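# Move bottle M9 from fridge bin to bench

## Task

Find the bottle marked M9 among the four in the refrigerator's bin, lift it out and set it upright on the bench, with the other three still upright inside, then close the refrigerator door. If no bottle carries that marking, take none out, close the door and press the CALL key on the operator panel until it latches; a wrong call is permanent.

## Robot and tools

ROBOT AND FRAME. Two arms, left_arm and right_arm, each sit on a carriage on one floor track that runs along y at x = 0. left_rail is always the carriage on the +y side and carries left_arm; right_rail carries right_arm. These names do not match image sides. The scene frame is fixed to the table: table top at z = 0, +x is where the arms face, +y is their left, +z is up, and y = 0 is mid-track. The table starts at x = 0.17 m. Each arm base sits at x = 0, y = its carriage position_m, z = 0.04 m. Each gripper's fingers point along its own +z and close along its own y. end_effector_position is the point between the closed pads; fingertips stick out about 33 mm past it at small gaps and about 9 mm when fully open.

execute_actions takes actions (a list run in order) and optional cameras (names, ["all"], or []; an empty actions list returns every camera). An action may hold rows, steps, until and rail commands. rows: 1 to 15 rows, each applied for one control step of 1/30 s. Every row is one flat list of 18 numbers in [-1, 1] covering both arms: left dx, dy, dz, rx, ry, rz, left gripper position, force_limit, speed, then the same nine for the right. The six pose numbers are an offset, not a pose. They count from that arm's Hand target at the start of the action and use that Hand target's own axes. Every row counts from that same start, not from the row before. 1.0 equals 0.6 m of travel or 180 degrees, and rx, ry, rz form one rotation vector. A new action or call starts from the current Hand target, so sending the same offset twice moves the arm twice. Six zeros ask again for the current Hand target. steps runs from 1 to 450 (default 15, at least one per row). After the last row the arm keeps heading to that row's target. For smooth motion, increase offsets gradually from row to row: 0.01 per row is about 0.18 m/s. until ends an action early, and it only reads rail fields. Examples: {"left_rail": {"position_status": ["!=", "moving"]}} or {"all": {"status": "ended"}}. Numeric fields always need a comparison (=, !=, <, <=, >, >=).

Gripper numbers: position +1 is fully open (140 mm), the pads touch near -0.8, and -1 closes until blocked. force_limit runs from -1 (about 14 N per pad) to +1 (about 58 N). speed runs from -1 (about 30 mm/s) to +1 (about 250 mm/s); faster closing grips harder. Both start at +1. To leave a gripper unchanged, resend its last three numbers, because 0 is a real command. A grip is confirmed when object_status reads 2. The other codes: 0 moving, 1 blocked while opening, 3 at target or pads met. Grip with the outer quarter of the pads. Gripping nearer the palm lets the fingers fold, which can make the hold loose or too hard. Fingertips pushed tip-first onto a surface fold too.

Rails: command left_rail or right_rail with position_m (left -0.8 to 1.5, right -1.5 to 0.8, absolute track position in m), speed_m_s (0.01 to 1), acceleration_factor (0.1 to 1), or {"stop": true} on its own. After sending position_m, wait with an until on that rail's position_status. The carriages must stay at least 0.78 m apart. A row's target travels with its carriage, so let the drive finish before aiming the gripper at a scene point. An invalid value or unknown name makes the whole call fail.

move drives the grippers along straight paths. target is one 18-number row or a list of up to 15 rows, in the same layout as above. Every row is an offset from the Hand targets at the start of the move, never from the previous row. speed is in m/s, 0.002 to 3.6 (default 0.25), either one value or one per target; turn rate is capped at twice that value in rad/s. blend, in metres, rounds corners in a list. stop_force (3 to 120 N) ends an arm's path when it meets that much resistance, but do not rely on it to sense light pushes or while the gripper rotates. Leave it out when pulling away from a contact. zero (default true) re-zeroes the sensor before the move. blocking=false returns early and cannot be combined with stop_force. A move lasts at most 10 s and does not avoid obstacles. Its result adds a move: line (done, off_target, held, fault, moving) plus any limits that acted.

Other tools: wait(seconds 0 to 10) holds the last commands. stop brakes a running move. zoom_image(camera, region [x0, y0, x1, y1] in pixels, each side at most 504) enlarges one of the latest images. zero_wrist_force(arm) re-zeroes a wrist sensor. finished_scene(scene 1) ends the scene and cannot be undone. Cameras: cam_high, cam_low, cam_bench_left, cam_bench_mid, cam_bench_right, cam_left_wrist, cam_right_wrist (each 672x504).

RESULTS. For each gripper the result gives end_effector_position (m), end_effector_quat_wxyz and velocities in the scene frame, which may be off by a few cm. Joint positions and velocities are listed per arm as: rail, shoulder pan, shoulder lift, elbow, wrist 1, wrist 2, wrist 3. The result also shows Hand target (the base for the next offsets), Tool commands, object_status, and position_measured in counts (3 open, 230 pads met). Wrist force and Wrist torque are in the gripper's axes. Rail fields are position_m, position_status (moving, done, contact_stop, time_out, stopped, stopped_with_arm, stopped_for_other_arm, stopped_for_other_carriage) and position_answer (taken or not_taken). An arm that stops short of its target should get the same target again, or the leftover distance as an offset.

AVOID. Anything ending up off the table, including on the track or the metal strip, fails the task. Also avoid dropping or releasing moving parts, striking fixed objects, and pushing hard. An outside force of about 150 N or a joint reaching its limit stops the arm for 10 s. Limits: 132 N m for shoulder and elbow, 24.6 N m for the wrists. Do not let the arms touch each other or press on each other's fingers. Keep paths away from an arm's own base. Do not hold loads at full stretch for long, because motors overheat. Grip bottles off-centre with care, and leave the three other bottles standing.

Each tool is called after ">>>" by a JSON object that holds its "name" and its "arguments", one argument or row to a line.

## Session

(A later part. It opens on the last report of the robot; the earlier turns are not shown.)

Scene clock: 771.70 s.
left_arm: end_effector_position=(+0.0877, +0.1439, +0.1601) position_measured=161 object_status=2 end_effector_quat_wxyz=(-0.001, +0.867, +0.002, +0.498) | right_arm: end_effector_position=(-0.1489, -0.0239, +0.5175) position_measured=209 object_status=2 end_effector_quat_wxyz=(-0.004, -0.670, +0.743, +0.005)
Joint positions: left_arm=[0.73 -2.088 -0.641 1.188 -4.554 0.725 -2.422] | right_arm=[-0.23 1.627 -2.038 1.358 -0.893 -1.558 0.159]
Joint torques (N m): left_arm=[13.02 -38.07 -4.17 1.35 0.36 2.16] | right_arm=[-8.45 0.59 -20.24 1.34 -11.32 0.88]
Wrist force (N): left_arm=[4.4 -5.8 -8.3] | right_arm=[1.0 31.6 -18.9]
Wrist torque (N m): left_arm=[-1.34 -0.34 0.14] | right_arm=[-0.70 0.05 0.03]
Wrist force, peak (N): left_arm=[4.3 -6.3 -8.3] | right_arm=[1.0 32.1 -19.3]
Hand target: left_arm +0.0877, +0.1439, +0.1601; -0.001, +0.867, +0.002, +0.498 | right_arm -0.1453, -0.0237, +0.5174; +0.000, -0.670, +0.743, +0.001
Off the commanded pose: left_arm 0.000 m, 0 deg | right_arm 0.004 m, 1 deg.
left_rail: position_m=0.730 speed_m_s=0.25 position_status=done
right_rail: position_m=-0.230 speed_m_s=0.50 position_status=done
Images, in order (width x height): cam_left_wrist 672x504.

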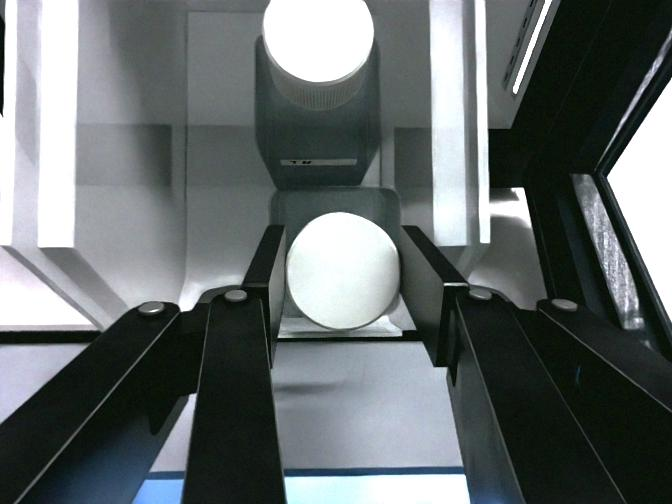

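>>> {"name": "move", "arguments": {
  "target": [
    [0.03,0,-0.1,0,0,0,-1,0.1,-1,0,0,0,0,0,0,-1,-0.1,-1],
    [0.083,0,-0.24,0,0,0,-1,0.1,-1,0,0,0,0,0,0,-1,-0.1,-1],
    [0.25,0,-0.28,0,0,0,-1,0.1,-1,0,0,0,0,0,0,-1,-0.1,-1]
  ],
  "speed": 0.07,
  "blend": 0.02,
  "cameras": ["cam_left_wrist"]
}}

>>> {"name": "execute_actions", "arguments": {
  "actions": [
    {"left_rail":{"position_m":1.48},"steps":300,"until":{"left_rail":{"position_status":["!=","moving"]}}}
  ]
}}

>>> {"name": "move", "arguments": {
  "target": [
    [0.29,0,0.5,0,0,0,-1,0.1,-1,0,0,0,0,0,0,-1,-0.1,-1],
    [0.12,0,0.6,0,0,0,-1,0.1,-1,0,0,0,0,0,0,-1,-0.1,-1]
  ],
  "speed": 0.15,
  "blend": 0.03,
  "cameras": ["cam_left_wrist","cam_bench_left"]
}}

Scene clock: 782.37 s.
left_arm: end_effector_position=(+0.0184, +0.1437, +0.3744) position_measured=161 object_status=2 end_effector_quat_wxyz=(-0.001, +0.867, +0.002, +0.498) | right_arm: end_effector_position=(-0.1489, -0.0239, +0.5175) position_measured=209 object_status=2 end_effector_quat_wxyz=(-0.004, -0.670, +0.743, +0.005)
Joint positions: left_arm=[0.73 -2.184 -0.771 0.866 -4.028 0.79 -2.524] | right_arm=[-0.23 1.627 -2.038 1.358 -0.893 -1.558 0.159]
Joint torques (N m): left_arm=[12.46 -64.92 -27.55 6.2 -3.59 2.42] | right_arm=[-7.71 0.56 -21.03 1.33 -11.31 1]
Wrist force (N): left_arm=[-2.4 -6.9 3.3] | right_arm=[1.0 32.2 -18.9]
Wrist torque (N m): left_arm=[-1.51 -0.20 0.10] | right_arm=[-0.68 0.06 0.02]
Wrist force, peak (N): left_arm=[4.5 -6.2 -8.4] | right_arm=[1.0 32.5 -19.9]
Hand target: left_arm +0.0184, +0.1437, +0.3744; -0.001, +0.867, +0.002, +0.498 | right_arm -0.1453, -0.0237, +0.5174; +0.000, -0.670, +0.743, +0.001
Off the commanded pose: left_arm 0.000 m, 0 deg | right_arm 0.004 m, 1 deg.
left_rail: position_m=0.730 speed_m_s=0.25 position_status=done
right_rail: position_m=-0.230 speed_m_s=0.50 position_status=done
move: off_target (right_arm)
Images, in order (width x height): cam_left_wrist 672x504.

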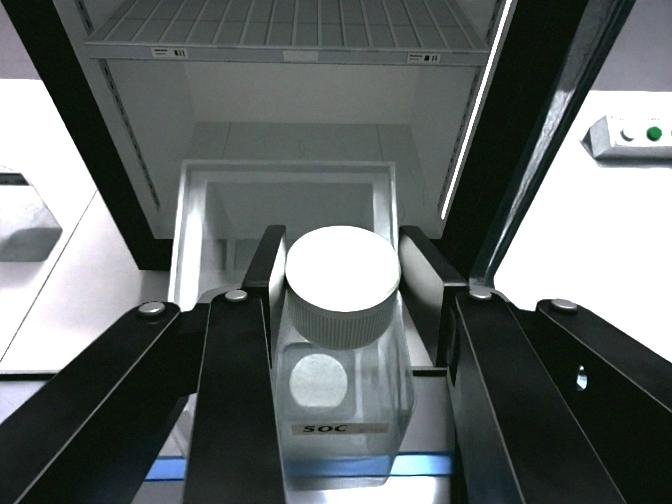

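Scene clock: 786.30 s.
left_arm: end_effector_position=(+0.0184, +0.8937, +0.3744) position_measured=161 object_status=2 end_effector_quat_wxyz=(-0.001, +0.867, +0.002, +0.498) | right_arm: end_effector_position=(-0.1489, -0.0239, +0.5175) position_measured=209 object_status=2 end_effector_quat_wxyz=(-0.004, -0.670, +0.743, +0.005)
Joint positions: left_arm=[1.48 -2.184 -0.771 0.866 -4.027 0.79 -2.524] | right_arm=[-0.23 1.627 -2.038 1.358 -0.893 -1.558 0.159]
Joint torques (N m): left_arm=[-1.5 -60.23 -17.83 2.3 -0.6 2.27] | right_arm=[-7.85 0.39 -20.85 1.25 -11.34 1.1]
Wrist force (N): left_arm=[-2.3 -6.9 3.2] | right_arm=[1.0 32.3 -18.8]
Wrist torque (N m): left_arm=[-1.52 -0.24 0.10] | right_arm=[-0.66 0.05 0.02]
Wrist force, peak (N): left_arm=[-2.1 -7.7 3.9] | right_arm=[1.0 32.4 -19.1]
Hand target: left_arm +0.0184, +0.8937, +0.3744; -0.001, +0.867, +0.002, +0.498 | right_arm -0.1453, -0.0237, +0.5174; +0.000, -0.670, +0.743, +0.001
Tool commands: left_gripper/position=-1.0 left_gripper/force_limit=+0.1 left_gripper/speed=-1.0 right_gripper/position=-1.0 right_gripper/force_limit=-0.1 right_gripper/speed=-1.0
Off the commanded pose: left_arm 0.000 m, 0 deg | right_arm 0.004 m, 1 deg.
left_rail: position_m=1.480 speed_m_s=0.25 position_status=done
right_rail: position_m=-0.230 speed_m_s=0.50 position_status=done

Scene clock: 789.93 s.
left_arm: end_effector_position=(+0.3655, +0.8952, +0.2549) position_measured=161 object_status=2 end_effector_quat_wxyz=(-0.001, +0.867, +0.002, +0.498) | right_arm: end_effector_position=(-0.1489, -0.0239, +0.5175) position_measured=209 object_status=2 end_effector_quat_wxyz=(-0.004, -0.670, +0.743, +0.005)
Joint positions: left_arm=[1.48 -1.633 -0.789 1.056 -4.866 0.533 -1.703] | right_arm=[-0.23 1.627 -2.038 1.358 -0.893 -1.558 0.159]
Joint torques (N m): left_arm=[12.24 -38.35 -6.35 1.15 -4.73 2.4] | right_arm=[-7.78 0.23 -21.01 1.15 -11.32 1.09]
Wrist force (N): left_arm=[-2.3 -7.0 3.4] | right_arm=[1.2 32.2 -18.8]
Wrist torque (N m): left_arm=[-1.50 -0.24 0.12] | right_arm=[-0.69 0.02 0.02]
Wrist force, peak (N): left_arm=[-3.9 -6.6 4.3] | right_arm=[0.9 32.4 -19.1]
Hand target: left_arm +0.3655, +0.8952, +0.2549; -0.001, +0.867, +0.002, +0.498 | right_arm -0.1453, -0.0237, +0.5174; +0.000, -0.670, +0.743, +0.001
Off the commanded pose: left_arm 0.000 m, 0 deg | right_arm 0.004 m, 1 deg.
left_rail: position_m=1.480 speed_m_s=0.25 position_status=done
right_rail: position_m=-0.230 speed_m_s=0.50 position_status=done
move: off_target (right_arm)
Images, in order (width x height): cam_bench_left 672x504, cam_left_wrist 672x504.

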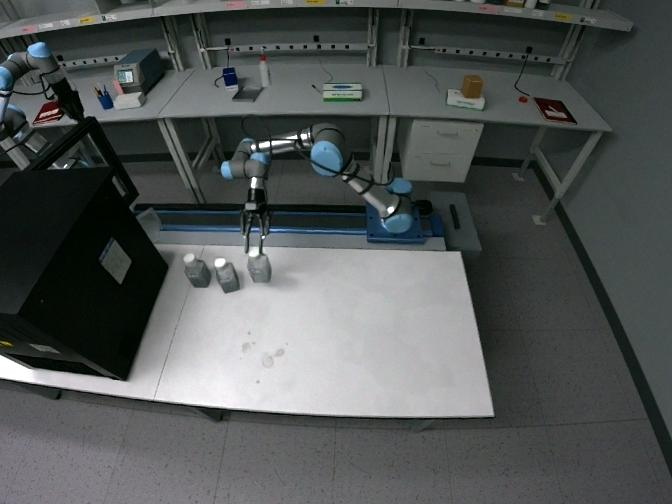

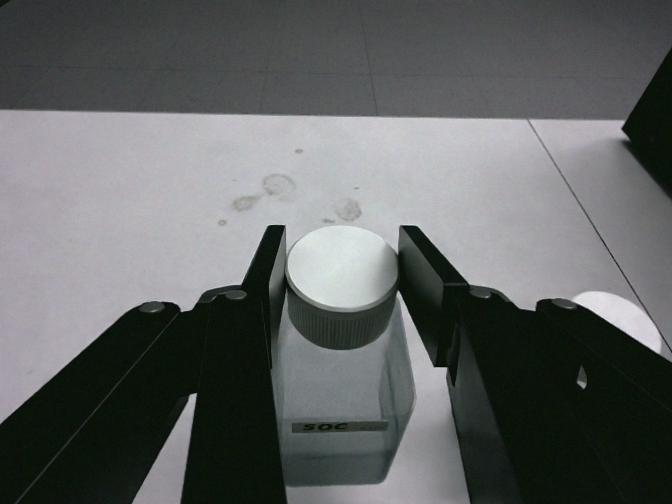

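>>> {"name": "move", "arguments": {
  "target": [-0.17,0,0.098,0,0,0,-1,0.1,-1,0,0,0,0,0,0,-1,-0.1,-1],
  "speed": 0.025,
  "stop_force": 5
}}

>>> {"name": "execute_actions", "arguments": {
  "actions": [
    {"rows":[[0,0,0,0,0,0,-0.15,-0.2,-1,0,0,0,0,0,0,-1,-0.1,-1]],"steps":50}
  ]
}}

>>> {"name": "move", "arguments": {
  "target": [
    [0,0,-0.1,0,0,0,-0.15,-0.2,-1,0,0,0,0,0,0,-1,-0.1,-1],
    [0.0,0,-0.6,0,0,0,-0.15,-0.2,-1,0,0,0,0,0,0,-1,-0.1,-1]
  ],
  "speed": 0.25,
  "blend": 0.03,
  "cameras": ["cam_left_wrist"]
}}

>>> {"name": "execute_actions", "arguments": {
  "actions": [
    {"left_rail":{"position_m":0.73},"steps":300,"until":{"left_rail":{"position_status":["!=","moving"]}}}
  ],
  "cameras": ["cam_left_wrist"]
}}

Scene clock: 800.27 s.
left_arm: end_effector_position=(+0.3651, +0.8952, +0.1935) position_measured=161 object_status=2 end_effector_quat_wxyz=(-0.001, +0.867, +0.002, +0.498) | right_arm: end_effector_position=(-0.1489, -0.0239, +0.5175) position_measured=209 object_status=2 end_effector_quat_wxyz=(-0.004, -0.670, +0.743, +0.005)
Joint positions: left_arm=[1.48 -1.634 -0.736 1.126 -4.987 0.533 -1.704] | right_arm=[-0.23 1.627 -2.038 1.358 -0.893 -1.558 0.159]
Joint torques (N m): left_arm=[-1.91 -64.01 -26.34 4.77 -3.74 -0.44] | right_arm=[-6.85 0.89 -21.02 1.31 -11.37 1.31]
Wrist force (N): left_arm=[-0.1 -5.9 1.0] | right_arm=[0.9 32.3 -19.0]
Wrist torque (N m): left_arm=[-1.06 -0.13 0.25] | right_arm=[-0.66 0.08 0.03]
Wrist force, peak (N): left_arm=[18.7 -9.3 -11.8] | right_arm=[1.1 32.4 -19.1]
Hand target: left_arm +0.3651, +0.8952, +0.1935; -0.001, +0.867, +0.002, +0.498 (not the last commanded pose) | right_arm -0.1453, -0.0237, +0.5174; +0.000, -0.670, +0.743, +0.001
Off the commanded pose: left_arm 0.056 m, 0 deg | right_arm 0.004 m, 1 deg.
left_rail: position_m=1.480 speed_m_s=0.25 position_status=done
right_rail: position_m=-0.230 speed_m_s=0.50 position_status=done
move: contact (left_arm), off_target (right_arm)

Scene clock: 802.13 s.
left_arm: end_effector_position=(+0.3651, +0.8952, +0.1935) position_measured=148 object_status=3 end_effector_quat_wxyz=(-0.001, +0.867, +0.002, +0.498) | right_arm: end_effector_position=(-0.1489, -0.0239, +0.5175) position_measured=209 object_status=2 end_effector_quat_wxyz=(-0.004, -0.670, +0.743, +0.005)
Joint positions: left_arm=[1.48 -1.634 -0.736 1.126 -4.987 0.533 -1.704] | right_arm=[-0.23 1.627 -2.038 1.358 -0.893 -1.558 0.159]
Joint torques (N m): left_arm=[9.78 -59.99 -23.15 4.34 -3.81 1.78] | right_arm=[-6.92 0.75 -20.55 1.19 -11.29 1.46]
Wrist force (N): left_arm=[0.3 -5.5 1.3] | right_arm=[0.9 32.2 -18.8]
Wrist torque (N m): left_arm=[-1.19 -0.10 0.20] | right_arm=[-0.68 0.09 0.03]
Wrist force, peak (N): left_arm=[-3.2 -5.4 2.6] | right_arm=[1.0 32.4 -19.1]
Hand target: left_arm +0.3651, +0.8952, +0.1935; -0.001, +0.867, +0.002, +0.498 | right_arm -0.1453, -0.0237, +0.5174; +0.000, -0.670, +0.743, +0.001
Off the commanded pose: left_arm 0.000 m, 0 deg | right_arm 0.004 m, 1 deg.
left_rail: position_m=1.480 speed_m_s=0.25 position_status=done
right_rail: position_m=-0.230 speed_m_s=0.50 position_status=done

Scene clock: 804.23 s.
left_arm: end_effector_position=(+0.0544, +0.8939, +0.3752) position_measured=148 object_status=3 end_effector_quat_wxyz=(-0.001, +0.867, +0.002, +0.498) | right_arm: end_effector_position=(-0.1489, -0.0239, +0.5175) position_measured=209 object_status=2 end_effector_quat_wxyz=(-0.004, -0.670, +0.743, +0.005)
Joint positions: left_arm=[1.48 -2.135 -0.806 0.919 -4.081 0.756 -2.474] | right_arm=[-0.23 1.627 -2.038 1.358 -0.893 -1.558 0.159]
Joint torques (N m): left_arm=[-14.39 -36.92 -27.1 5.37 0.34 -2.65] | right_arm=[-6.86 0.86 -20.85 1.24 -11.38 1.38]
Wrist force (N): left_arm=[0.1 -5.5 1.7] | right_arm=[1.0 32.2 -19.0]
Wrist torque (N m): left_arm=[-1.21 -0.05 0.21] | right_arm=[-0.68 0.05 0.03]
Wrist force, peak (N): left_arm=[0.3 -5.8 3.5] | right_arm=[1.2 32.5 -19.1]
Hand target: left_arm +0.0544, +0.8939, +0.3752; -0.001, +0.867, +0.002, +0.498 | right_arm -0.1453, -0.0237, +0.5174; +0.000, -0.670, +0.743, +0.001
Off the commanded pose: left_arm 0.000 m, 0 deg | right_arm 0.004 m, 1 deg.
left_rail: position_m=1.480 speed_m_s=0.25 position_status=done
right_rail: position_m=-0.230 speed_m_s=0.50 position_status=done
move: off_target (right_arm)
Images, in order (width x height): cam_left_wrist 672x504.

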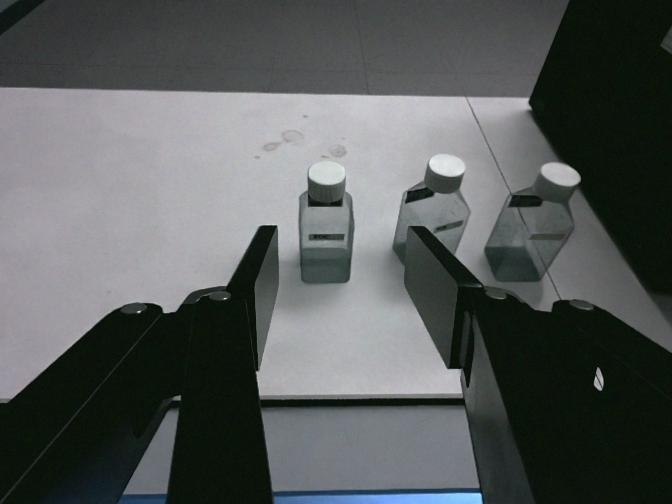

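Scene clock: 808.17 s.
left_arm: end_effector_position=(+0.0544, +0.1439, +0.3752) position_measured=148 object_status=3 end_effector_quat_wxyz=(-0.001, +0.867, +0.002, +0.498) | right_arm: end_effector_position=(-0.1489, -0.0239, +0.5175) position_measured=209 object_status=2 end_effector_quat_wxyz=(-0.004, -0.670, +0.743, +0.005)
Joint positions: left_arm=[0.73 -2.135 -0.806 0.919 -4.081 0.756 -2.474] | right_arm=[-0.23 1.627 -2.038 1.358 -0.893 -1.558 0.159]
Joint torques (N m): left_arm=[-3.71 -49.4 -19.48 3.38 -1.11 -2.58] | right_arm=[-6.33 1.34 -20.77 1.2 -11.37 1.56]
Wrist force (N): left_arm=[0.4 -5.4 1.7] | right_arm=[1.0 32.1 -18.7]
Wrist torque (N m): left_arm=[-1.19 -0.11 0.22] | right_arm=[-0.71 0.05 0.03]
Wrist force, peak (N): left_arm=[0.1 -6.2 1.7] | right_arm=[1.0 32.5 -19.0]
Hand target: left_arm +0.0544, +0.1439, +0.3752; -0.001, +0.867, +0.002, +0.498 | right_arm -0.1453, -0.0237, +0.5174; +0.000, -0.670, +0.743, +0.001
Tool commands: left_gripper/position=-0.15 left_gripper/force_limit=-0.2 left_gripper/speed=-1.0 right_gripper/position=-1.0 right_gripper/force_limit=-0.1 right_gripper/speed=-1.0
Off the commanded pose: left_arm 0.000 m, 0 deg | right_arm 0.004 m, 1 deg.
left_rail: position_m=0.730 speed_m_s=0.25 position_status=done
right_rail: position_m=-0.230 speed_m_s=0.50 position_status=done
Images, in order (width x height): cam_left_wrist 672x504.

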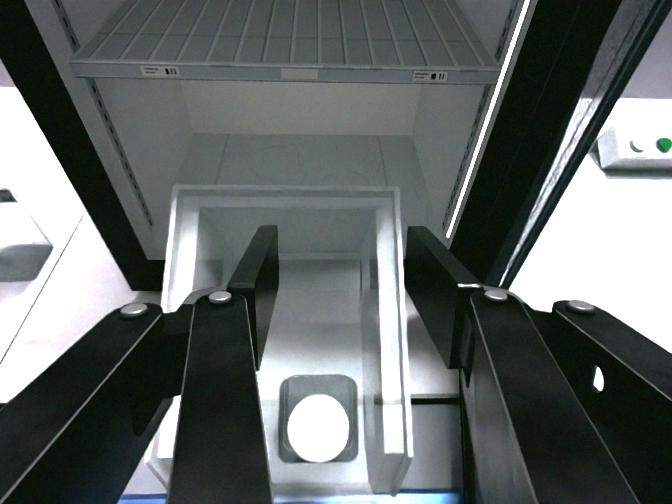

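>>> {"name": "move", "arguments": {
  "target": [-0.265,-0.027,0.03,0,0,0,-0.15,-0.2,-1,0,0,0,0,0,0,-1,-0.1,-1],
  "speed": 0.12,
  "cameras": ["cam_left_wrist"]
}}

Scene clock: 814.57 s.
left_arm: end_effector_position=(-0.0104, +0.1597, +0.2289) position_measured=148 object_status=3 end_effector_quat_wxyz=(-0.001, +0.867, +0.002, +0.498) | right_arm: end_effector_position=(-0.1489, -0.0239, +0.5175) position_measured=209 object_status=2 end_effector_quat_wxyz=(-0.004, -0.670, +0.743, +0.005)
Joint positions: left_arm=[0.73 -2.236 -0.68 1.09 -4.307 0.827 -2.574] | right_arm=[-0.23 1.627 -2.038 1.358 -0.893 -1.558 0.159]
Joint torques (N m): left_arm=[-14.76 -37.8 -3.42 1.01 0.68 -2.75] | right_arm=[-6.48 1.26 -20.81 1.16 -11.4 1.75]
Wrist force (N): left_arm=[0.5 -5.5 1.5] | right_arm=[1.0 32.3 -18.8]
Wrist torque (N m): left_arm=[-1.20 -0.12 0.19] | right_arm=[-0.67 0.06 0.03]
Wrist force, peak (N): left_arm=[0.1 -5.9 2.2] | right_arm=[0.9 32.5 -19.0]
Hand target: left_arm -0.0104, +0.1597, +0.2289; -0.001, +0.867, +0.002, +0.498 | right_arm -0.1453, -0.0237, +0.5174; +0.000, -0.670, +0.743, +0.001
Off the commanded pose: left_arm 0.000 m, 0 deg | right_arm 0.004 m, 1 deg.
left_rail: position_m=0.730 speed_m_s=0.25 position_status=done
right_rail: position_m=-0.230 speed_m_s=0.50 position_status=done
move: off_target (right_arm)
Images, in order (width x height): cam_left_wrist 672x504.

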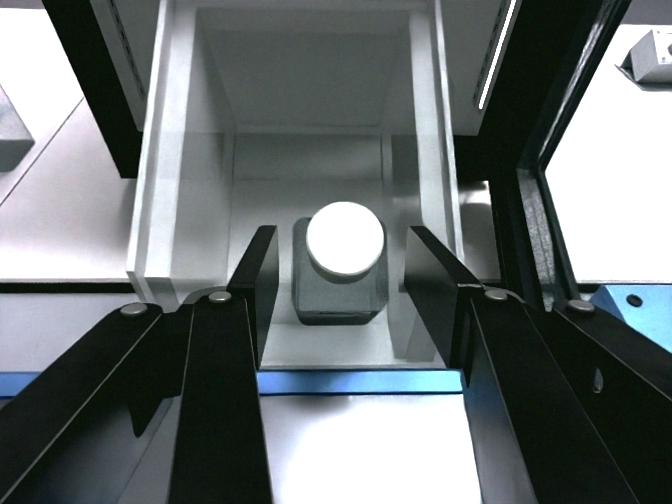

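>>> {"name": "move", "arguments": {
  "target": [
    [-0.018,0.003,0.06,0,0,0,-0.2,-0.2,-1,0,0,0,0,0,0,-1,-0.1,-1],
    [-0.018,0.003,0.1,0,0,0,-0.2,-0.2,-1,0,0,0,0,0,0,-1,-0.1,-1]
  ],
  "speed": 0.06,
  "stop_force": 6,
  "cameras": ["cam_left_wrist"]
}}

Scene clock: 821.47 s.
left_arm: end_effector_position=(+0.0359, +0.1581, +0.1893) position_measured=154 object_status=3 end_effector_quat_wxyz=(-0.001, +0.867, +0.002, +0.498) | right_arm: end_effector_position=(-0.1489, -0.0239, +0.5175) position_measured=209 object_status=2 end_effector_quat_wxyz=(-0.004, -0.670, +0.743, +0.005)
Joint positions: left_arm=[0.73 -2.174 -0.672 1.18 -4.447 0.783 -2.514] | right_arm=[-0.23 1.627 -2.038 1.358 -0.893 -1.558 0.159]
Joint torques (N m): left_arm=[12.28 -64.4 -3.13 1.05 -2.91 2.34] | right_arm=[-6.09 1.46 -20.81 1.08 -11.25 1.82]
Wrist force (N): left_arm=[-0.1 -5.4 1.4] | right_arm=[1.0 32.4 -18.8]
Wrist torque (N m): left_arm=[-1.18 -0.02 0.11] | right_arm=[-0.64 0.05 0.03]
Wrist force, peak (N): left_arm=[0.1 -5.8 1.8] | right_arm=[1.0 32.5 -19.1]
Hand target: left_arm +0.0359, +0.1581, +0.1893; -0.001, +0.867, +0.002, +0.498 | right_arm -0.1453, -0.0237, +0.5174; +0.000, -0.670, +0.743, +0.001
Off the commanded pose: left_arm 0.000 m, 0 deg | right_arm 0.004 m, 1 deg.
left_rail: position_m=0.730 speed_m_s=0.25 position_status=done
right_rail: position_m=-0.230 speed_m_s=0.50 position_status=done
move: off_target (right_arm)
Images, in order (width x height): cam_left_wrist 672x504.

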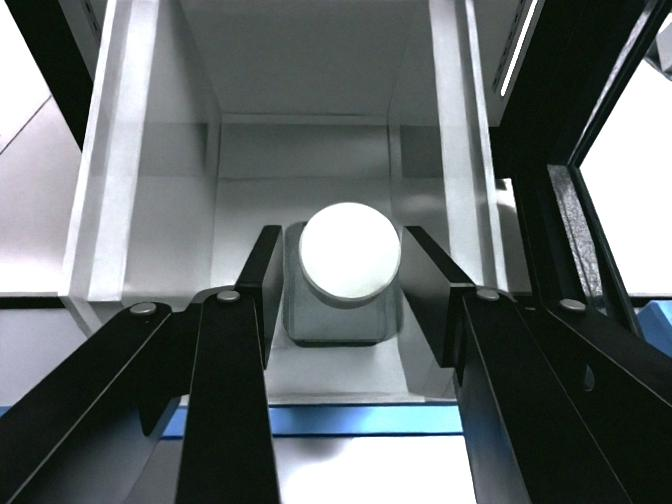

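>>> {"name": "move", "arguments": {
  "target": [0,0.006,0.042,0,0,0,-0.2,-0.2,-1,0,0,0,0,0,0,-1,-0.1,-1],
  "speed": 0.05,
  "stop_force": 6
}}

>>> {"name": "execute_actions", "arguments": {
  "actions": [
    {"rows":[[0,0,0,0,0,0,-1,0.1,-1,0,0,0,0,0,0,-1,-0.1,-1]],"steps":80}
  ]
}}

>>> {"name": "move", "arguments": {
  "target": [
    [0.09,0,-0.1,0,0,0,-1,0.1,-1,0,0,0,0,0,0,-1,-0.1,-1],
    [0.3,0,-0.2,0,0,0,-1,0.1,-1,0,0,0,0,0,0,-1,-0.1,-1]
  ],
  "speed": 0.07,
  "blend": 0.02,
  "cameras": ["cam_left_wrist"]
}}

Scene clock: 827.80 s.
left_arm: end_effector_position=(+0.0577, +0.1546, +0.1765) position_measured=154 object_status=3 end_effector_quat_wxyz=(-0.001, +0.867, +0.002, +0.498) | right_arm: end_effector_position=(-0.1489, -0.0239, +0.5175) position_measured=209 object_status=2 end_effector_quat_wxyz=(-0.004, -0.670, +0.743, +0.005)
Joint positions: left_arm=[0.73 -2.14 -0.665 1.197 -4.496 0.76 -2.479] | right_arm=[-0.23 1.627 -2.038 1.358 -0.893 -1.558 0.159]
Joint torques (N m): left_arm=[11.92 -37.16 -3.04 0.97 -3.07 2.39] | right_arm=[-5.66 1.37 -20.62 1.07 -11.31 1.96]
Wrist force (N): left_arm=[0.4 -5.5 1.5] | right_arm=[1.0 32.1 -18.9]
Wrist torque (N m): left_arm=[-1.21 -0.11 0.13] | right_arm=[-0.70 0.07 0.03]
Wrist force, peak (N): left_arm=[0.3 -5.9 1.7] | right_arm=[0.8 32.5 -19.0]
Hand target: left_arm +0.0577, +0.1546, +0.1765; -0.001, +0.867, +0.002, +0.498 | right_arm -0.1453, -0.0237, +0.5174; +0.000, -0.670, +0.743, +0.001
Off the commanded pose: left_arm 0.000 m, 0 deg | right_arm 0.004 m, 1 deg.
left_rail: position_m=0.730 speed_m_s=0.25 position_status=done
right_rail: position_m=-0.230 speed_m_s=0.50 position_status=done
move: off_target (right_arm)

Scene clock: 830.67 s.
left_arm: end_effector_position=(+0.0577, +0.1546, +0.1765) position_measured=161 object_status=2 end_effector_quat_wxyz=(-0.001, +0.867, +0.002, +0.498) | right_arm: end_effector_position=(-0.1489, -0.0239, +0.5175) position_measured=209 object_status=2 end_effector_quat_wxyz=(-0.004, -0.670, +0.743, +0.005)
Joint positions: left_arm=[0.73 -2.14 -0.665 1.197 -4.496 0.76 -2.479] | right_arm=[-0.23 1.627 -2.038 1.358 -0.893 -1.558 0.159]
Joint torques (N m): left_arm=[12.1 -38.15 -3.08 2.14 0.97 2.24] | right_arm=[-5.87 1.21 -20.68 1.08 -11.39 1.97]
Wrist force (N): left_arm=[4.1 -3.9 -6.4] | right_arm=[1.0 32.1 -18.5]
Wrist torque (N m): left_arm=[-1.21 -0.05 0.13] | right_arm=[-0.64 0.04 0.02]
Wrist force, peak (N): left_arm=[4.5 -3.8 -6.8] | right_arm=[1.0 32.5 -18.9]
Hand target: left_arm +0.0577, +0.1546, +0.1765; -0.001, +0.867, +0.002, +0.498 | right_arm -0.1453, -0.0237, +0.5174; +0.000, -0.670, +0.743, +0.001
Off the commanded pose: left_arm 0.000 m, 0 deg | right_arm 0.004 m, 1 deg.
left_rail: position_m=0.730 speed_m_s=0.25 position_status=done
right_rail: position_m=-0.230 speed_m_s=0.50 position_status=done

Scene clock: 834.27 s.
left_arm: end_effector_position=(+0.0450, +0.1546, +0.3925) position_measured=161 object_status=2 end_effector_quat_wxyz=(-0.001, +0.867, +0.002, +0.498) | right_arm: end_effector_position=(-0.1489, -0.0239, +0.5175) position_measured=209 object_status=2 end_effector_quat_wxyz=(-0.004, -0.670, +0.743, +0.005)
Joint positions: left_arm=[0.73 -2.158 -0.834 0.928 -4.044 0.772 -2.498] | right_arm=[-0.23 1.627 -2.038 1.358 -0.893 -1.558 0.159]
Joint torques (N m): left_arm=[11.88 -60.04 -28.02 6.16 -2.67 2.51] | right_arm=[-5.19 1.36 -21.25 1.08 -11.32 2.05]
Wrist force (N): left_arm=[-3.4 -5.6 3.2] | right_arm=[0.9 32.1 -18.9]
Wrist torque (N m): left_arm=[-1.25 -0.10 0.12] | right_arm=[-0.69 0.07 0.03]
Wrist force, peak (N): left_arm=[4.1 -3.8 -6.4] | right_arm=[1.1 32.5 -19.1]
Hand target: left_arm +0.0450, +0.1546, +0.3925; -0.001, +0.867, +0.002, +0.498 | right_arm -0.1453, -0.0237, +0.5174; +0.000, -0.670, +0.743, +0.001
Off the commanded pose: left_arm 0.000 m, 0 deg | right_arm 0.004 m, 1 deg.
left_rail: position_m=0.730 speed_m_s=0.25 position_status=done
right_rail: position_m=-0.230 speed_m_s=0.50 position_status=done
move: off_target (right_arm)
Images, in order (width x height): cam_left_wrist 672x504.

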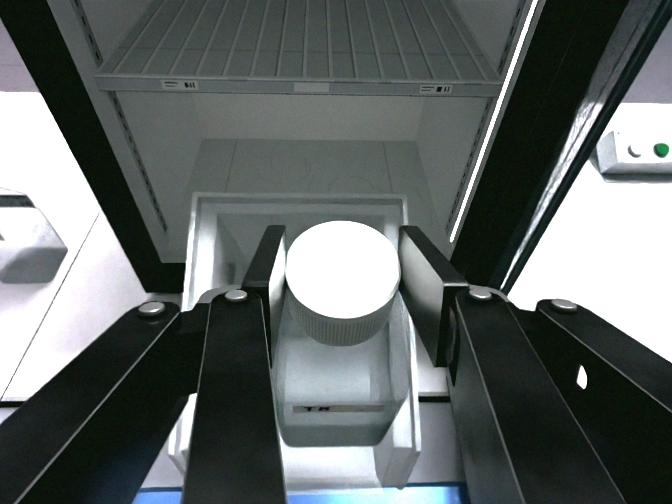

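>>> {"name": "execute_actions", "arguments": {
  "actions": [
    {"left_rail":{"position_m":1.48},"steps":300,"until":{"left_rail":{"position_status":["!=","moving"]}}}
  ]
}}

>>> {"name": "move", "arguments": {
  "target": [
    [0,-0.25,0,0,0,0,-1,0.1,-1,0,0,0,0,0,0,-1,-0.1,-1],
    [0.25,-0.25,0.43,0,0,0,-1,0.1,-1,0,0,0,0,0,0,-1,-0.1,-1],
    [0.065,-0.25,0.55,0,0,0,-1,0.1,-1,0,0,0,0,0,0,-1,-0.1,-1]
  ],
  "speed": 0.15,
  "blend": 0.03,
  "cameras": ["cam_left_wrist","cam_bench_left"]
}}

>>> {"name": "move", "arguments": {
  "target": [-0.17,0,0.098,0,0,0,-1,0.1,-1,0,0,0,0,0,0,-1,-0.1,-1],
  "speed": 0.025,
  "stop_force": 5
}}

>>> {"name": "execute_actions", "arguments": {
  "actions": [
    {"rows":[[0,0,0,0,0,0,-0.15,-0.2,-1,0,0,0,0,0,0,-1,-0.1,-1]],"steps":50}
  ]
}}

>>> {"name": "move", "arguments": {
  "target": [
    [0,0,-0.1,0,0,0,-0.15,-0.2,-1,0,0,0,0,0,0,-1,-0.1,-1],
    [0.0,0.25,-0.6,0,0,0,-0.15,-0.2,-1,0,0,0,0,0,0,-1,-0.1,-1]
  ],
  "speed": 0.25,
  "blend": 0.03
}}

>>> {"name": "execute_actions", "arguments": {
  "actions": [
    {"left_rail":{"position_m":0.78},"steps":300,"until":{"left_rail":{"position_status":["!=","moving"]}}}
  ],
  "cameras": ["cam_left_wrist","cam_bench_left"]
}}

Scene clock: 847.83 s.
left_arm: end_effector_position=(+0.0450, +0.9046, +0.3925) position_measured=161 object_status=2 end_effector_quat_wxyz=(-0.001, +0.867, +0.002, +0.498) | right_arm: end_effector_position=(-0.1489, -0.0239, +0.5175) position_measured=209 object_status=2 end_effector_quat_wxyz=(-0.004, -0.670, +0.743, +0.005)
Joint positions: left_arm=[1.48 -2.158 -0.834 0.928 -4.044 0.772 -2.498] | right_arm=[-0.23 1.627 -2.038 1.358 -0.893 -1.558 0.159]
Joint torques (N m): left_arm=[11 -41.99 -21.6 5.69 -0.72 2.39] | right_arm=[-5.49 1.87 -20.64 1.02 -11.38 2.21]
Wrist force (N): left_arm=[-3.5 -5.5 3.3] | right_arm=[1.0 32.2 -18.9]
Wrist torque (N m): left_arm=[-1.22 -0.05 0.12] | right_arm=[-0.67 0.05 0.02]
Wrist force, peak (N): left_arm=[-3.5 -6.3 3.4] | right_arm=[1.1 32.4 -19.2]
Hand target: left_arm +0.0450, +0.9046, +0.3925; -0.001, +0.867, +0.002, +0.498 | right_arm -0.1453, -0.0237, +0.5174; +0.000, -0.670, +0.743, +0.001
Tool commands: left_gripper/position=-1.0 left_gripper/force_limit=+0.1 left_gripper/speed=-1.0 right_gripper/position=-1.0 right_gripper/force_limit=-0.1 right_gripper/speed=-1.0
Off the commanded pose: left_arm 0.000 m, 0 deg | right_arm 0.004 m, 1 deg.
left_rail: position_m=1.480 speed_m_s=0.25 position_status=done
right_rail: position_m=-0.230 speed_m_s=0.50 position_status=done

Scene clock: 852.27 s.
left_arm: end_effector_position=(+0.3488, +1.0560, +0.2595) position_measured=161 object_status=2 end_effector_quat_wxyz=(-0.001, +0.867, +0.002, +0.498) | right_arm: end_effector_position=(-0.1489, -0.0239, +0.5175) position_measured=209 object_status=2 end_effector_quat_wxyz=(-0.004, -0.670, +0.743, +0.005)
Joint positions: left_arm=[1.48 -1.697 -1.159 1.686 -5.02 0.544 -1.827] | right_arm=[-0.23 1.627 -2.038 1.358 -0.893 -1.558 0.159]
Joint torques (N m): left_arm=[12.56 -22.94 -4.5 1.17 -4.98 2.5] | right_arm=[-5.45 1.86 -20.76 1.08 -11.3 2.26]
Wrist force (N): left_arm=[-3.3 -5.1 3.4] | right_arm=[1.1 32.2 -19.2]
Wrist torque (N m): left_arm=[-1.11 -0.12 0.09] | right_arm=[-0.68 0.03 0.03]
Wrist force, peak (N): left_arm=[-5.0 -5.3 4.6] | right_arm=[0.9 32.4 -19.2]
Hand target: left_arm +0.3488, +1.0560, +0.2595; -0.001, +0.867, +0.002, +0.498 | right_arm -0.1453, -0.0237, +0.5174; +0.000, -0.670, +0.743, +0.001
Off the commanded pose: left_arm 0.000 m, 0 deg | right_arm 0.004 m, 1 deg.
left_rail: position_m=1.480 speed_m_s=0.25 position_status=done
right_rail: position_m=-0.230 speed_m_s=0.50 position_status=done
move: off_target (right_arm)
Images, in order (width x height): cam_bench_left 672x504, cam_left_wrist 672x504.

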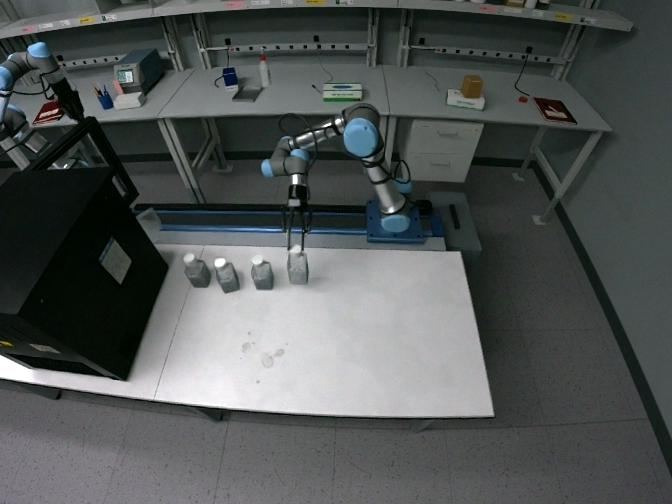

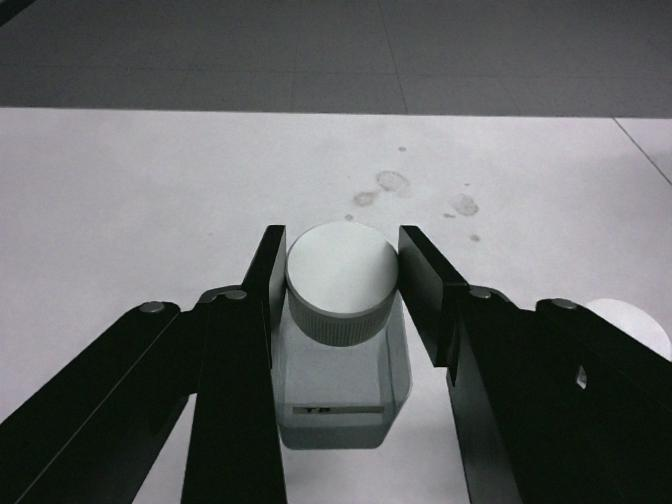

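Scene clock: 856.20 s.
left_arm: end_effector_position=(+0.3484, +1.0559, +0.1944) position_measured=161 object_status=2 end_effector_quat_wxyz=(-0.001, +0.867, +0.002, +0.498) | right_arm: end_effector_position=(-0.1489, -0.0239, +0.5175) position_measured=209 object_status=2 end_effector_quat_wxyz=(-0.004, -0.670, +0.743, +0.005)
Joint positions: left_arm=[1.48 -1.698 -1.072 1.75 -5.169 0.544 -1.828] | right_arm=[-0.23 1.627 -2.038 1.358 -0.893 -1.558 0.159]
Joint torques (N m): left_arm=[-6.34 -49.49 -23.52 5.36 -4.01 0.72] | right_arm=[-5.78 1.92 -20.55 1.1 -11.28 2.19]
Wrist force (N): left_arm=[-0.6 -4.8 3.4] | right_arm=[1.0 32.2 -19.0]
Wrist torque (N m): left_arm=[-1.15 -0.09 0.17] | right_arm=[-0.68 0.06 0.02]
Wrist force, peak (N): left_arm=[19.8 -4.0 -5.3] | right_arm=[1.0 32.5 -19.1]
Hand target: left_arm +0.3484, +1.0559, +0.1944; -0.001, +0.867, +0.002, +0.498 (not the last commanded pose) | right_arm -0.1453, -0.0237, +0.5174; +0.000, -0.670, +0.743, +0.001
Off the commanded pose: left_arm 0.053 m, 0 deg | right_arm 0.004 m, 1 deg.
left_rail: position_m=1.480 speed_m_s=0.25 position_status=done
right_rail: position_m=-0.230 speed_m_s=0.50 position_status=done
move: contact (left_arm), off_target (right_arm)

Scene clock: 858.07 s.
left_arm: end_effector_position=(+0.3484, +1.0560, +0.1944) position_measured=148 object_status=3 end_effector_quat_wxyz=(-0.001, +0.867, +0.002, +0.498) | right_arm: end_effector_position=(-0.1489, -0.0239, +0.5175) position_measured=209 object_status=2 end_effector_quat_wxyz=(-0.004, -0.670, +0.743, +0.005)
Joint positions: left_arm=[1.48 -1.698 -1.072 1.75 -5.169 0.544 -1.828] | right_arm=[-0.23 1.627 -2.038 1.358 -0.893 -1.558 0.159]
Joint torques (N m): left_arm=[4.89 -43.12 -20.18 1.21 -0.83 1.99] | right_arm=[-5.09 2.16 -20.85 1.11 -11.26 2.27]
Wrist force (N): left_arm=[0.7 -5.0 2.2] | right_arm=[0.8 32.3 -18.9]
Wrist torque (N m): left_arm=[-1.07 -0.17 0.20] | right_arm=[-0.66 0.08 0.03]
Wrist force, peak (N): left_arm=[-2.4 -5.3 4.0] | right_arm=[0.8 32.3 -19.2]
Hand target: left_arm +0.3484, +1.0560, +0.1944; -0.001, +0.867, +0.002, +0.498 | right_arm -0.1453, -0.0237, +0.5174; +0.000, -0.670, +0.743, +0.001
Off the commanded pose: left_arm 0.000 m, 0 deg | right_arm 0.004 m, 1 deg.
left_rail: position_m=1.480 speed_m_s=0.25 position_status=done
right_rail: position_m=-0.230 speed_m_s=0.50 position_status=done

Scene clock: 860.37 s.
left_arm: end_effector_position=(+0.0383, +0.9046, +0.3762) position_measured=148 object_status=3 end_effector_quat_wxyz=(-0.001, +0.867, +0.002, +0.498) | right_arm: end_effector_position=(-0.1489, -0.0239, +0.5175) position_measured=209 object_status=2 end_effector_quat_wxyz=(-0.004, -0.670, +0.743, +0.005)
Joint positions: left_arm=[1.48 -2.167 -0.823 0.951 -4.072 0.778 -2.507] | right_arm=[-0.23 1.627 -2.038 1.358 -0.893 -1.558 0.159]
Joint torques (N m): left_arm=[11.61 -36.68 -26.04 5.07 0.42 -2.74] | right_arm=[-5.26 2.47 -20.84 1.01 -11.28 2.15]
Wrist force (N): left_arm=[0.6 -5.2 2.1] | right_arm=[0.9 32.3 -19.0]
Wrist torque (N m): left_arm=[-1.15 -0.16 0.21] | right_arm=[-0.66 0.08 0.02]
Wrist force, peak (N): left_arm=[0.3 -5.5 3.6] | right_arm=[0.9 32.3 -19.2]
Hand target: left_arm +0.0384, +0.9046, +0.3762; -0.001, +0.867, +0.002, +0.498 | right_arm -0.1453, -0.0237, +0.5174; +0.000, -0.670, +0.743, +0.001
Off the commanded pose: left_arm 0.000 m, 0 deg | right_arm 0.004 m, 1 deg.
left_rail: position_m=1.480 speed_m_s=0.25 position_status=done
right_rail: position_m=-0.230 speed_m_s=0.50 position_status=done
move: off_target (right_arm)

Scene clock: 864.10 s.
left_arm: end_effector_position=(+0.0384, +0.2046, +0.3762) position_measured=148 object_status=3 end_effector_quat_wxyz=(-0.001, +0.867, +0.002, +0.498) | right_arm: end_effector_position=(-0.1489, -0.0239, +0.5175) position_measured=209 object_status=2 end_effector_quat_wxyz=(-0.004, -0.670, +0.743, +0.005)
Joint positions: left_arm=[0.78 -2.167 -0.823 0.951 -4.072 0.778 -2.507] | right_arm=[-0.23 1.627 -2.038 1.358 -0.893 -1.558 0.159]
Joint torques (N m): left_arm=[4.63 -47.79 -19.41 3.39 -1.26 -2.58] | right_arm=[-5.14 2.19 -20.74 1.04 -11.35 2.21]
Wrist force (N): left_arm=[0.7 -5.3 2.0] | right_arm=[1.0 32.3 -18.9]
Wrist torque (N m): left_arm=[-1.16 -0.19 0.21] | right_arm=[-0.67 0.04 0.02]
Wrist force, peak (N): left_arm=[0.7 -5.9 2.8] | right_arm=[1.1 32.4 -19.2]
Hand target: left_arm +0.0384, +0.2046, +0.3762; -0.001, +0.867, +0.002, +0.498 | right_arm -0.1453, -0.0237, +0.5174; +0.000, -0.670, +0.743, +0.001
Tool commands: left_gripper/position=-0.15 left_gripper/force_limit=-0.2 left_gripper/speed=-1.0 right_gripper/position=-1.0 right_gripper/force_limit=-0.1 right_gripper/speed=-1.0
Off the commanded pose: left_arm 0.000 m, 0 deg | right_arm 0.004 m, 1 deg.
left_rail: position_m=0.780 speed_m_s=0.25 position_status=done
right_rail: position_m=-0.230 speed_m_s=0.50 position_status=done
Images, in order (width x height): cam_bench_left 672x504, cam_left_wrist 672x504.

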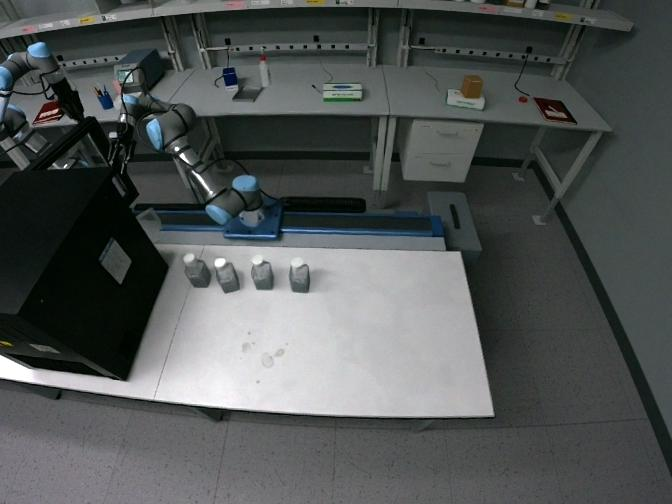

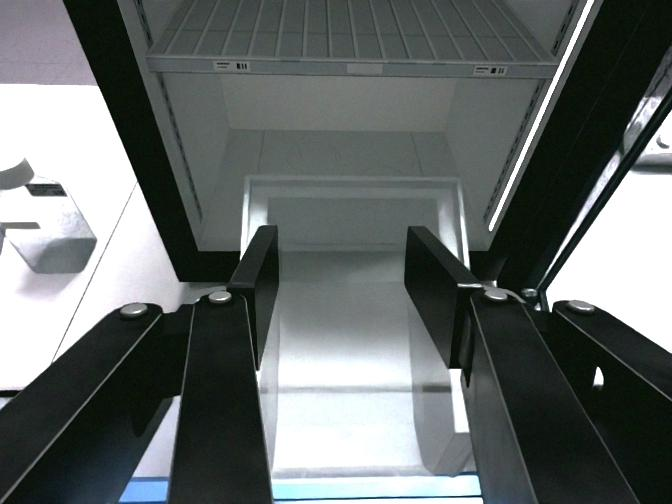

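>>> {"name": "move", "arguments": {
  "target": [-0.1,0.169,0.13,0,0,0,-0.3,-0.2,-0.5,0,0,0,0,0,0,-1,-0.1,-1],
  "speed": 0.12,
  "cameras": ["cam_left_wrist"]
}}

Scene clock: 877.13 s.
left_arm: end_effector_position=(+0.0759, +0.1033, +0.2851) position_measured=167 object_status=3 end_effector_quat_wxyz=(-0.001, +0.867, +0.002, +0.498) | right_arm: end_effector_position=(-0.1489, -0.0239, +0.5175) position_measured=209 object_status=2 end_effector_quat_wxyz=(-0.004, -0.670, +0.743, +0.005)
Joint positions: left_arm=[0.78 -2.038 -0.471 0.508 -4.088 0.694 -2.362] | right_arm=[-0.23 1.627 -2.038 1.358 -0.893 -1.558 0.159]
Joint torques (N m): left_arm=[11.8 -45.71 -28.2 5.3 0.04 2.31] | right_arm=[-4.69 1.85 -20.79 1.03 -11.39 2.14]
Wrist force (N): left_arm=[1.0 -5.2 2.4] | right_arm=[0.9 32.3 -18.7]
Wrist torque (N m): left_arm=[-1.14 -0.25 0.11] | right_arm=[-0.67 0.08 0.03]
Wrist force, peak (N): left_arm=[1.3 -6.0 1.9] | right_arm=[0.9 32.5 -19.0]
Hand target: left_arm +0.0759, +0.1033, +0.2851; -0.001, +0.867, +0.002, +0.498 | right_arm -0.1453, -0.0237, +0.5174; +0.000, -0.670, +0.743, +0.001
Off the commanded pose: left_arm 0.000 m, 0 deg | right_arm 0.004 m, 1 deg.
left_rail: position_m=0.780 speed_m_s=0.25 position_status=done
right_rail: position_m=-0.230 speed_m_s=0.50 position_status=done
move: off_target (right_arm)
Images, in order (width x height): cam_left_wrist 672x504.

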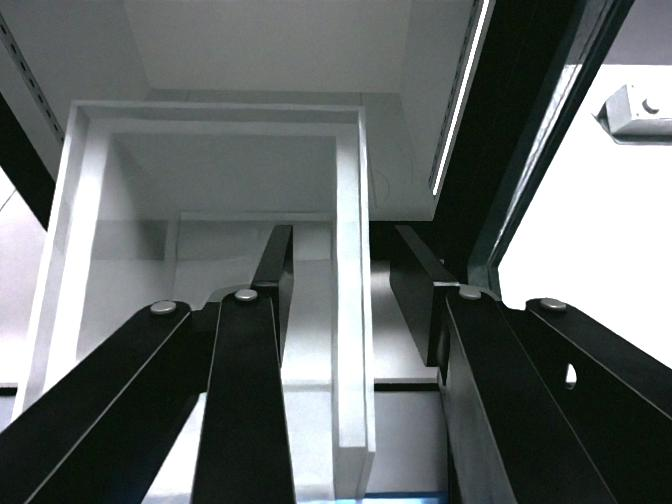

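>>> {"name": "move", "arguments": {
  "target": [0,0.0075,0.09,0,0,0,-0.3,-0.2,-0.5,0,0,0,0,0,0,-1,-0.1,-1],
  "speed": 0.05,
  "stop_force": 5,
  "cameras": ["cam_left_wrist"]
}}

Scene clock: 891.87 s.
left_arm: end_effector_position=(+0.0903, +0.1013, +0.2750) position_measured=167 object_status=3 end_effector_quat_wxyz=(+0.000, +0.867, +0.000, +0.498) | right_arm: end_effector_position=(-0.1482, -0.0239, +0.5175) position_measured=209 object_status=2 end_effector_quat_wxyz=(-0.004, -0.670, +0.743, +0.004)
Joint positions: left_arm=[0.78 -2.019 -0.477 0.54 -4.139 0.679 -2.332] | right_arm=[-0.23 1.627 -2.038 1.358 -0.893 -1.56 0.159]
Joint torques (N m): left_arm=[2.27 -58.75 -17.29 3.01 -1.65 -0.21] | right_arm=[-14.53 1.02 -6.27 -4 -11.28 -2.14]
Wrist force (N): left_arm=[0.9 -5.3 2.1] | right_arm=[18.3 35.7 -7.5]
Wrist torque (N m): left_arm=[-1.15 -0.23 0.11] | right_arm=[-0.69 -0.42 -0.07]
Wrist force, peak (N): left_arm=[0.5 -5.8 3.3] | right_arm=[15.0 35.9 -14.2]
Hand target: left_arm +0.0903, +0.1013, +0.2750; +0.000, +0.867, +0.000, +0.498 (not the last commanded pose) | right_arm -0.1453, -0.0237, +0.5174; +0.000, -0.670, +0.743, +0.001
Tool commands: left_gripper/position=-0.301961 left_gripper/force_limit=-0.2 left_gripper/speed=-0.498039 right_gripper/position=-1.0 right_gripper/force_limit=-0.1 right_gripper/speed=-1.0
Off the commanded pose: left_arm 0.037 m, 0 deg | right_arm 0.003 m, 1 deg.
FORCE FAULT: contact force on the left arm reached its limit, and that arm stopped for 10 seconds. The contact can be on any part of that arm, not only on its tool. That arm's remaining commands of this call were not run. That arm's target is now where it stood when the stop ended, not its last command. That arm accepts commands again.
left_rail: position_m=0.780 speed_m_s=0.25 position_status=done
right_rail: position_m=-0.230 speed_m_s=0.50 position_status=done
move: fault (left_arm)
Images, in order (width x height): cam_left_wrist 672x504.

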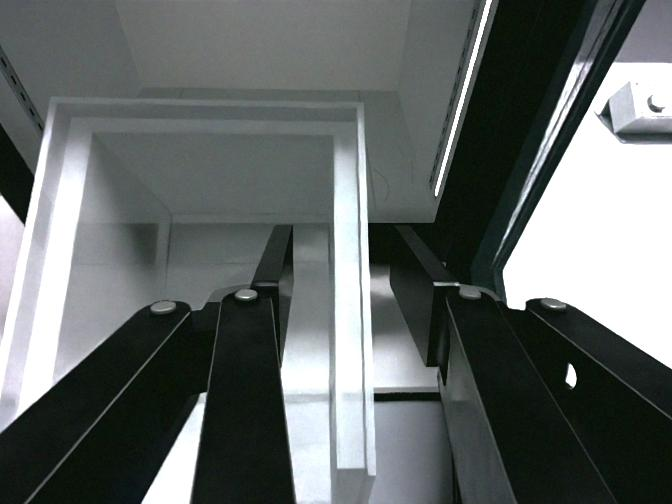

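>>> {"name": "move", "arguments": {
  "target": [
    [0,-0.05,-0.03,0,0,0,-0.3,-0.2,-0.5,0,0,0,0,0,0,-1,-0.1,-1],
    [0.04,-0.27,-0.06,0,0,0,-0.3,-0.2,-0.5,0,0,0,0,0,0,-1,-0.1,-1]
  ],
  "speed": 0.08,
  "cameras": ["cam_left_wrist","cam_bench_mid"]
}}

Scene clock: 899.80 s.
left_arm: end_effector_position=(+0.0714, +0.2633, +0.3138) position_measured=167 object_status=3 end_effector_quat_wxyz=(+0.000, +0.867, +0.000, +0.498) | right_arm: end_effector_position=(-0.1483, -0.0239, +0.5175) position_measured=209 object_status=2 end_effector_quat_wxyz=(-0.004, -0.670, +0.743, +0.004)
Joint positions: left_arm=[0.78 -2.179 -0.956 1.345 -4.327 0.783 -2.515] | right_arm=[-0.23 1.627 -2.038 1.358 -0.893 -1.56 0.159]
Joint torques (N m): left_arm=[-14.31 -57.17 -4.79 0.95 0.45 -2.53] | right_arm=[-0.64 1.9 -10.86 0.5 -11.35 -1.72]
Wrist force (N): left_arm=[0.7 -5.6 2.2] | right_arm=[1.0 37.5 -1.9]
Wrist torque (N m): left_arm=[-1.22 -0.17 0.20] | right_arm=[-0.69 0.04 0.01]
Wrist force, peak (N): left_arm=[1.0 -6.2 2.2] | right_arm=[18.3 36.0 -7.4]
Hand target: left_arm +0.0714, +0.2633, +0.3138; +0.000, +0.867, +0.000, +0.498 | right_arm -0.1453, -0.0237, +0.5174; +0.000, -0.670, +0.743, +0.001
Off the commanded pose: left_arm 0.000 m, 0 deg | right_arm 0.003 m, 1 deg.
left_rail: position_m=0.780 speed_m_s=0.25 position_status=done
right_rail: position_m=-0.230 speed_m_s=0.50 position_status=done
move: done
Images, in order (width x height): cam_bench_mid 672x504, cam_left_wrist 672x504.

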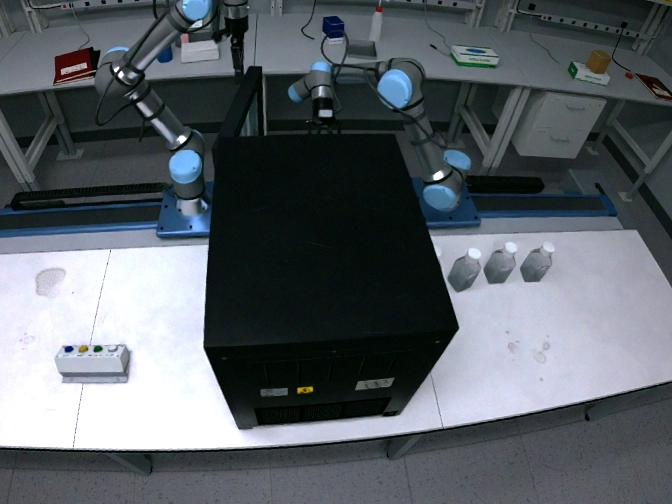

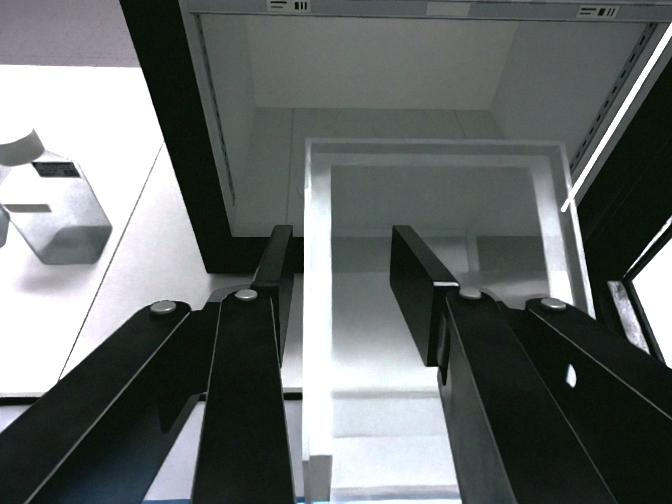

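>>> {"name": "move", "arguments": {
  "target": [-0.02,-0.026,0.1,0,0,0,-0.3,-0.2,-0.5,0,0,0,0,0,0,-1,-0.1,-1],
  "speed": 0.05,
  "stop_force": 5,
  "cameras": ["cam_left_wrist"]
}}

Scene clock: 905.63 s.
left_arm: end_effector_position=(+0.1171, +0.2789, +0.2731) position_measured=167 object_status=3 end_effector_quat_wxyz=(+0.000, +0.867, +0.000, +0.498) | right_arm: end_effector_position=(-0.1483, -0.0239, +0.5175) position_measured=209 object_status=2 end_effector_quat_wxyz=(-0.004, -0.670, +0.743, +0.004)
Joint positions: left_arm=[0.78 -2.122 -0.977 1.485 -4.491 0.744 -2.454] | right_arm=[-0.23 1.627 -2.038 1.358 -0.893 -1.56 0.159]
Joint torques (N m): left_arm=[12.55 -54.85 -3.2 0.94 -3.22 2.37] | right_arm=[-0.53 4.48 -18.96 0.4 -11.29 -0.87]
Wrist force (N): left_arm=[0.6 -5.4 2.2] | right_arm=[0.9 37.5 -2.2]
Wrist torque (N m): left_arm=[-1.17 -0.14 0.11] | right_arm=[-0.69 0.07 0.01]
Wrist force, peak (N): left_arm=[0.4 -5.7 2.6] | right_arm=[0.8 37.8 -2.1]
Hand target: left_arm +0.1171, +0.2789, +0.2731; +0.000, +0.867, +0.000, +0.498 | right_arm -0.1453, -0.0237, +0.5174; +0.000, -0.670, +0.743, +0.001
Off the commanded pose: left_arm 0.000 m, 0 deg | right_arm 0.003 m, 1 deg.
left_rail: position_m=0.780 speed_m_s=0.25 position_status=done
right_rail: position_m=-0.230 speed_m_s=0.50 position_status=done
move: done
Images, in order (width x height): cam_left_wrist 672x504.

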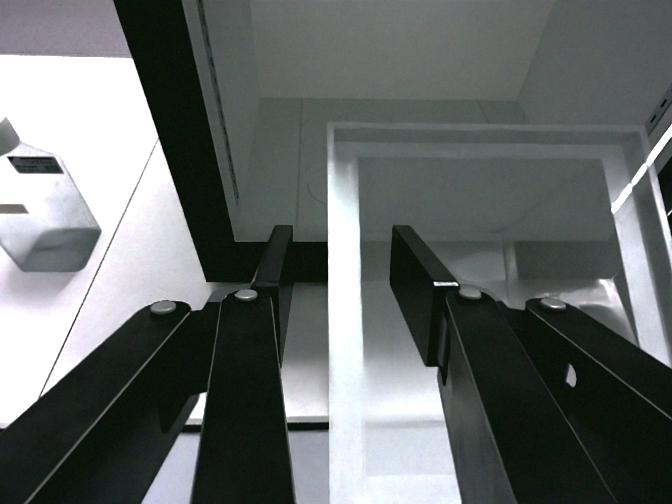

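>>> {"name": "move", "arguments": {
  "target": [-0.02,-0.0,0.1,0,0,0,-0.3,-0.2,-0.5,0,0,0,0,0,0,-1,-0.1,-1],
  "speed": 0.05,
  "stop_force": 5,
  "cameras": ["cam_left_wrist"]
}}

Scene clock: 910.07 s.
left_arm: end_effector_position=(+0.1629, +0.2789, +0.2325) position_measured=167 object_status=3 end_effector_quat_wxyz=(+0.000, +0.867, +0.000, +0.498) | right_arm: end_effector_position=(-0.1483, -0.0239, +0.5175) position_measured=209 object_status=2 end_effector_quat_wxyz=(-0.004, -0.670, +0.743, +0.004)
Joint positions: left_arm=[0.78 -2.042 -0.948 1.541 -4.646 0.693 -2.361] | right_arm=[-0.23 1.627 -2.038 1.358 -0.893 -1.56 0.159]
Joint torques (N m): left_arm=[11.71 -28.69 -1.59 1.01 -3.32 2.21] | right_arm=[0.12 4.62 -25.02 0.36 -11.35 -0.09]
Wrist force (N): left_arm=[0.8 -5.4 2.7] | right_arm=[0.9 37.4 -1.9]
Wrist torque (N m): left_arm=[-1.18 -0.19 0.10] | right_arm=[-0.70 0.05 0.01]
Wrist force, peak (N): left_arm=[0.4 -5.8 2.6] | right_arm=[0.9 37.8 -2.0]
Hand target: left_arm +0.1629, +0.2789, +0.2325; +0.000, +0.867, +0.000, +0.498 | right_arm -0.1453, -0.0237, +0.5174; +0.000, -0.670, +0.743, +0.001
Off the commanded pose: left_arm 0.000 m, 0 deg | right_arm 0.003 m, 1 deg.
left_rail: position_m=0.780 speed_m_s=0.25 position_status=done
right_rail: position_m=-0.230 speed_m_s=0.50 position_status=done
move: done
Images, in order (width x height): cam_left_wrist 672x504.

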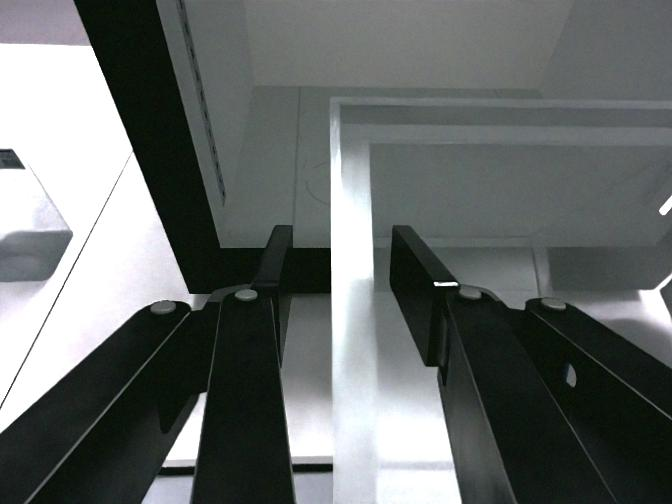

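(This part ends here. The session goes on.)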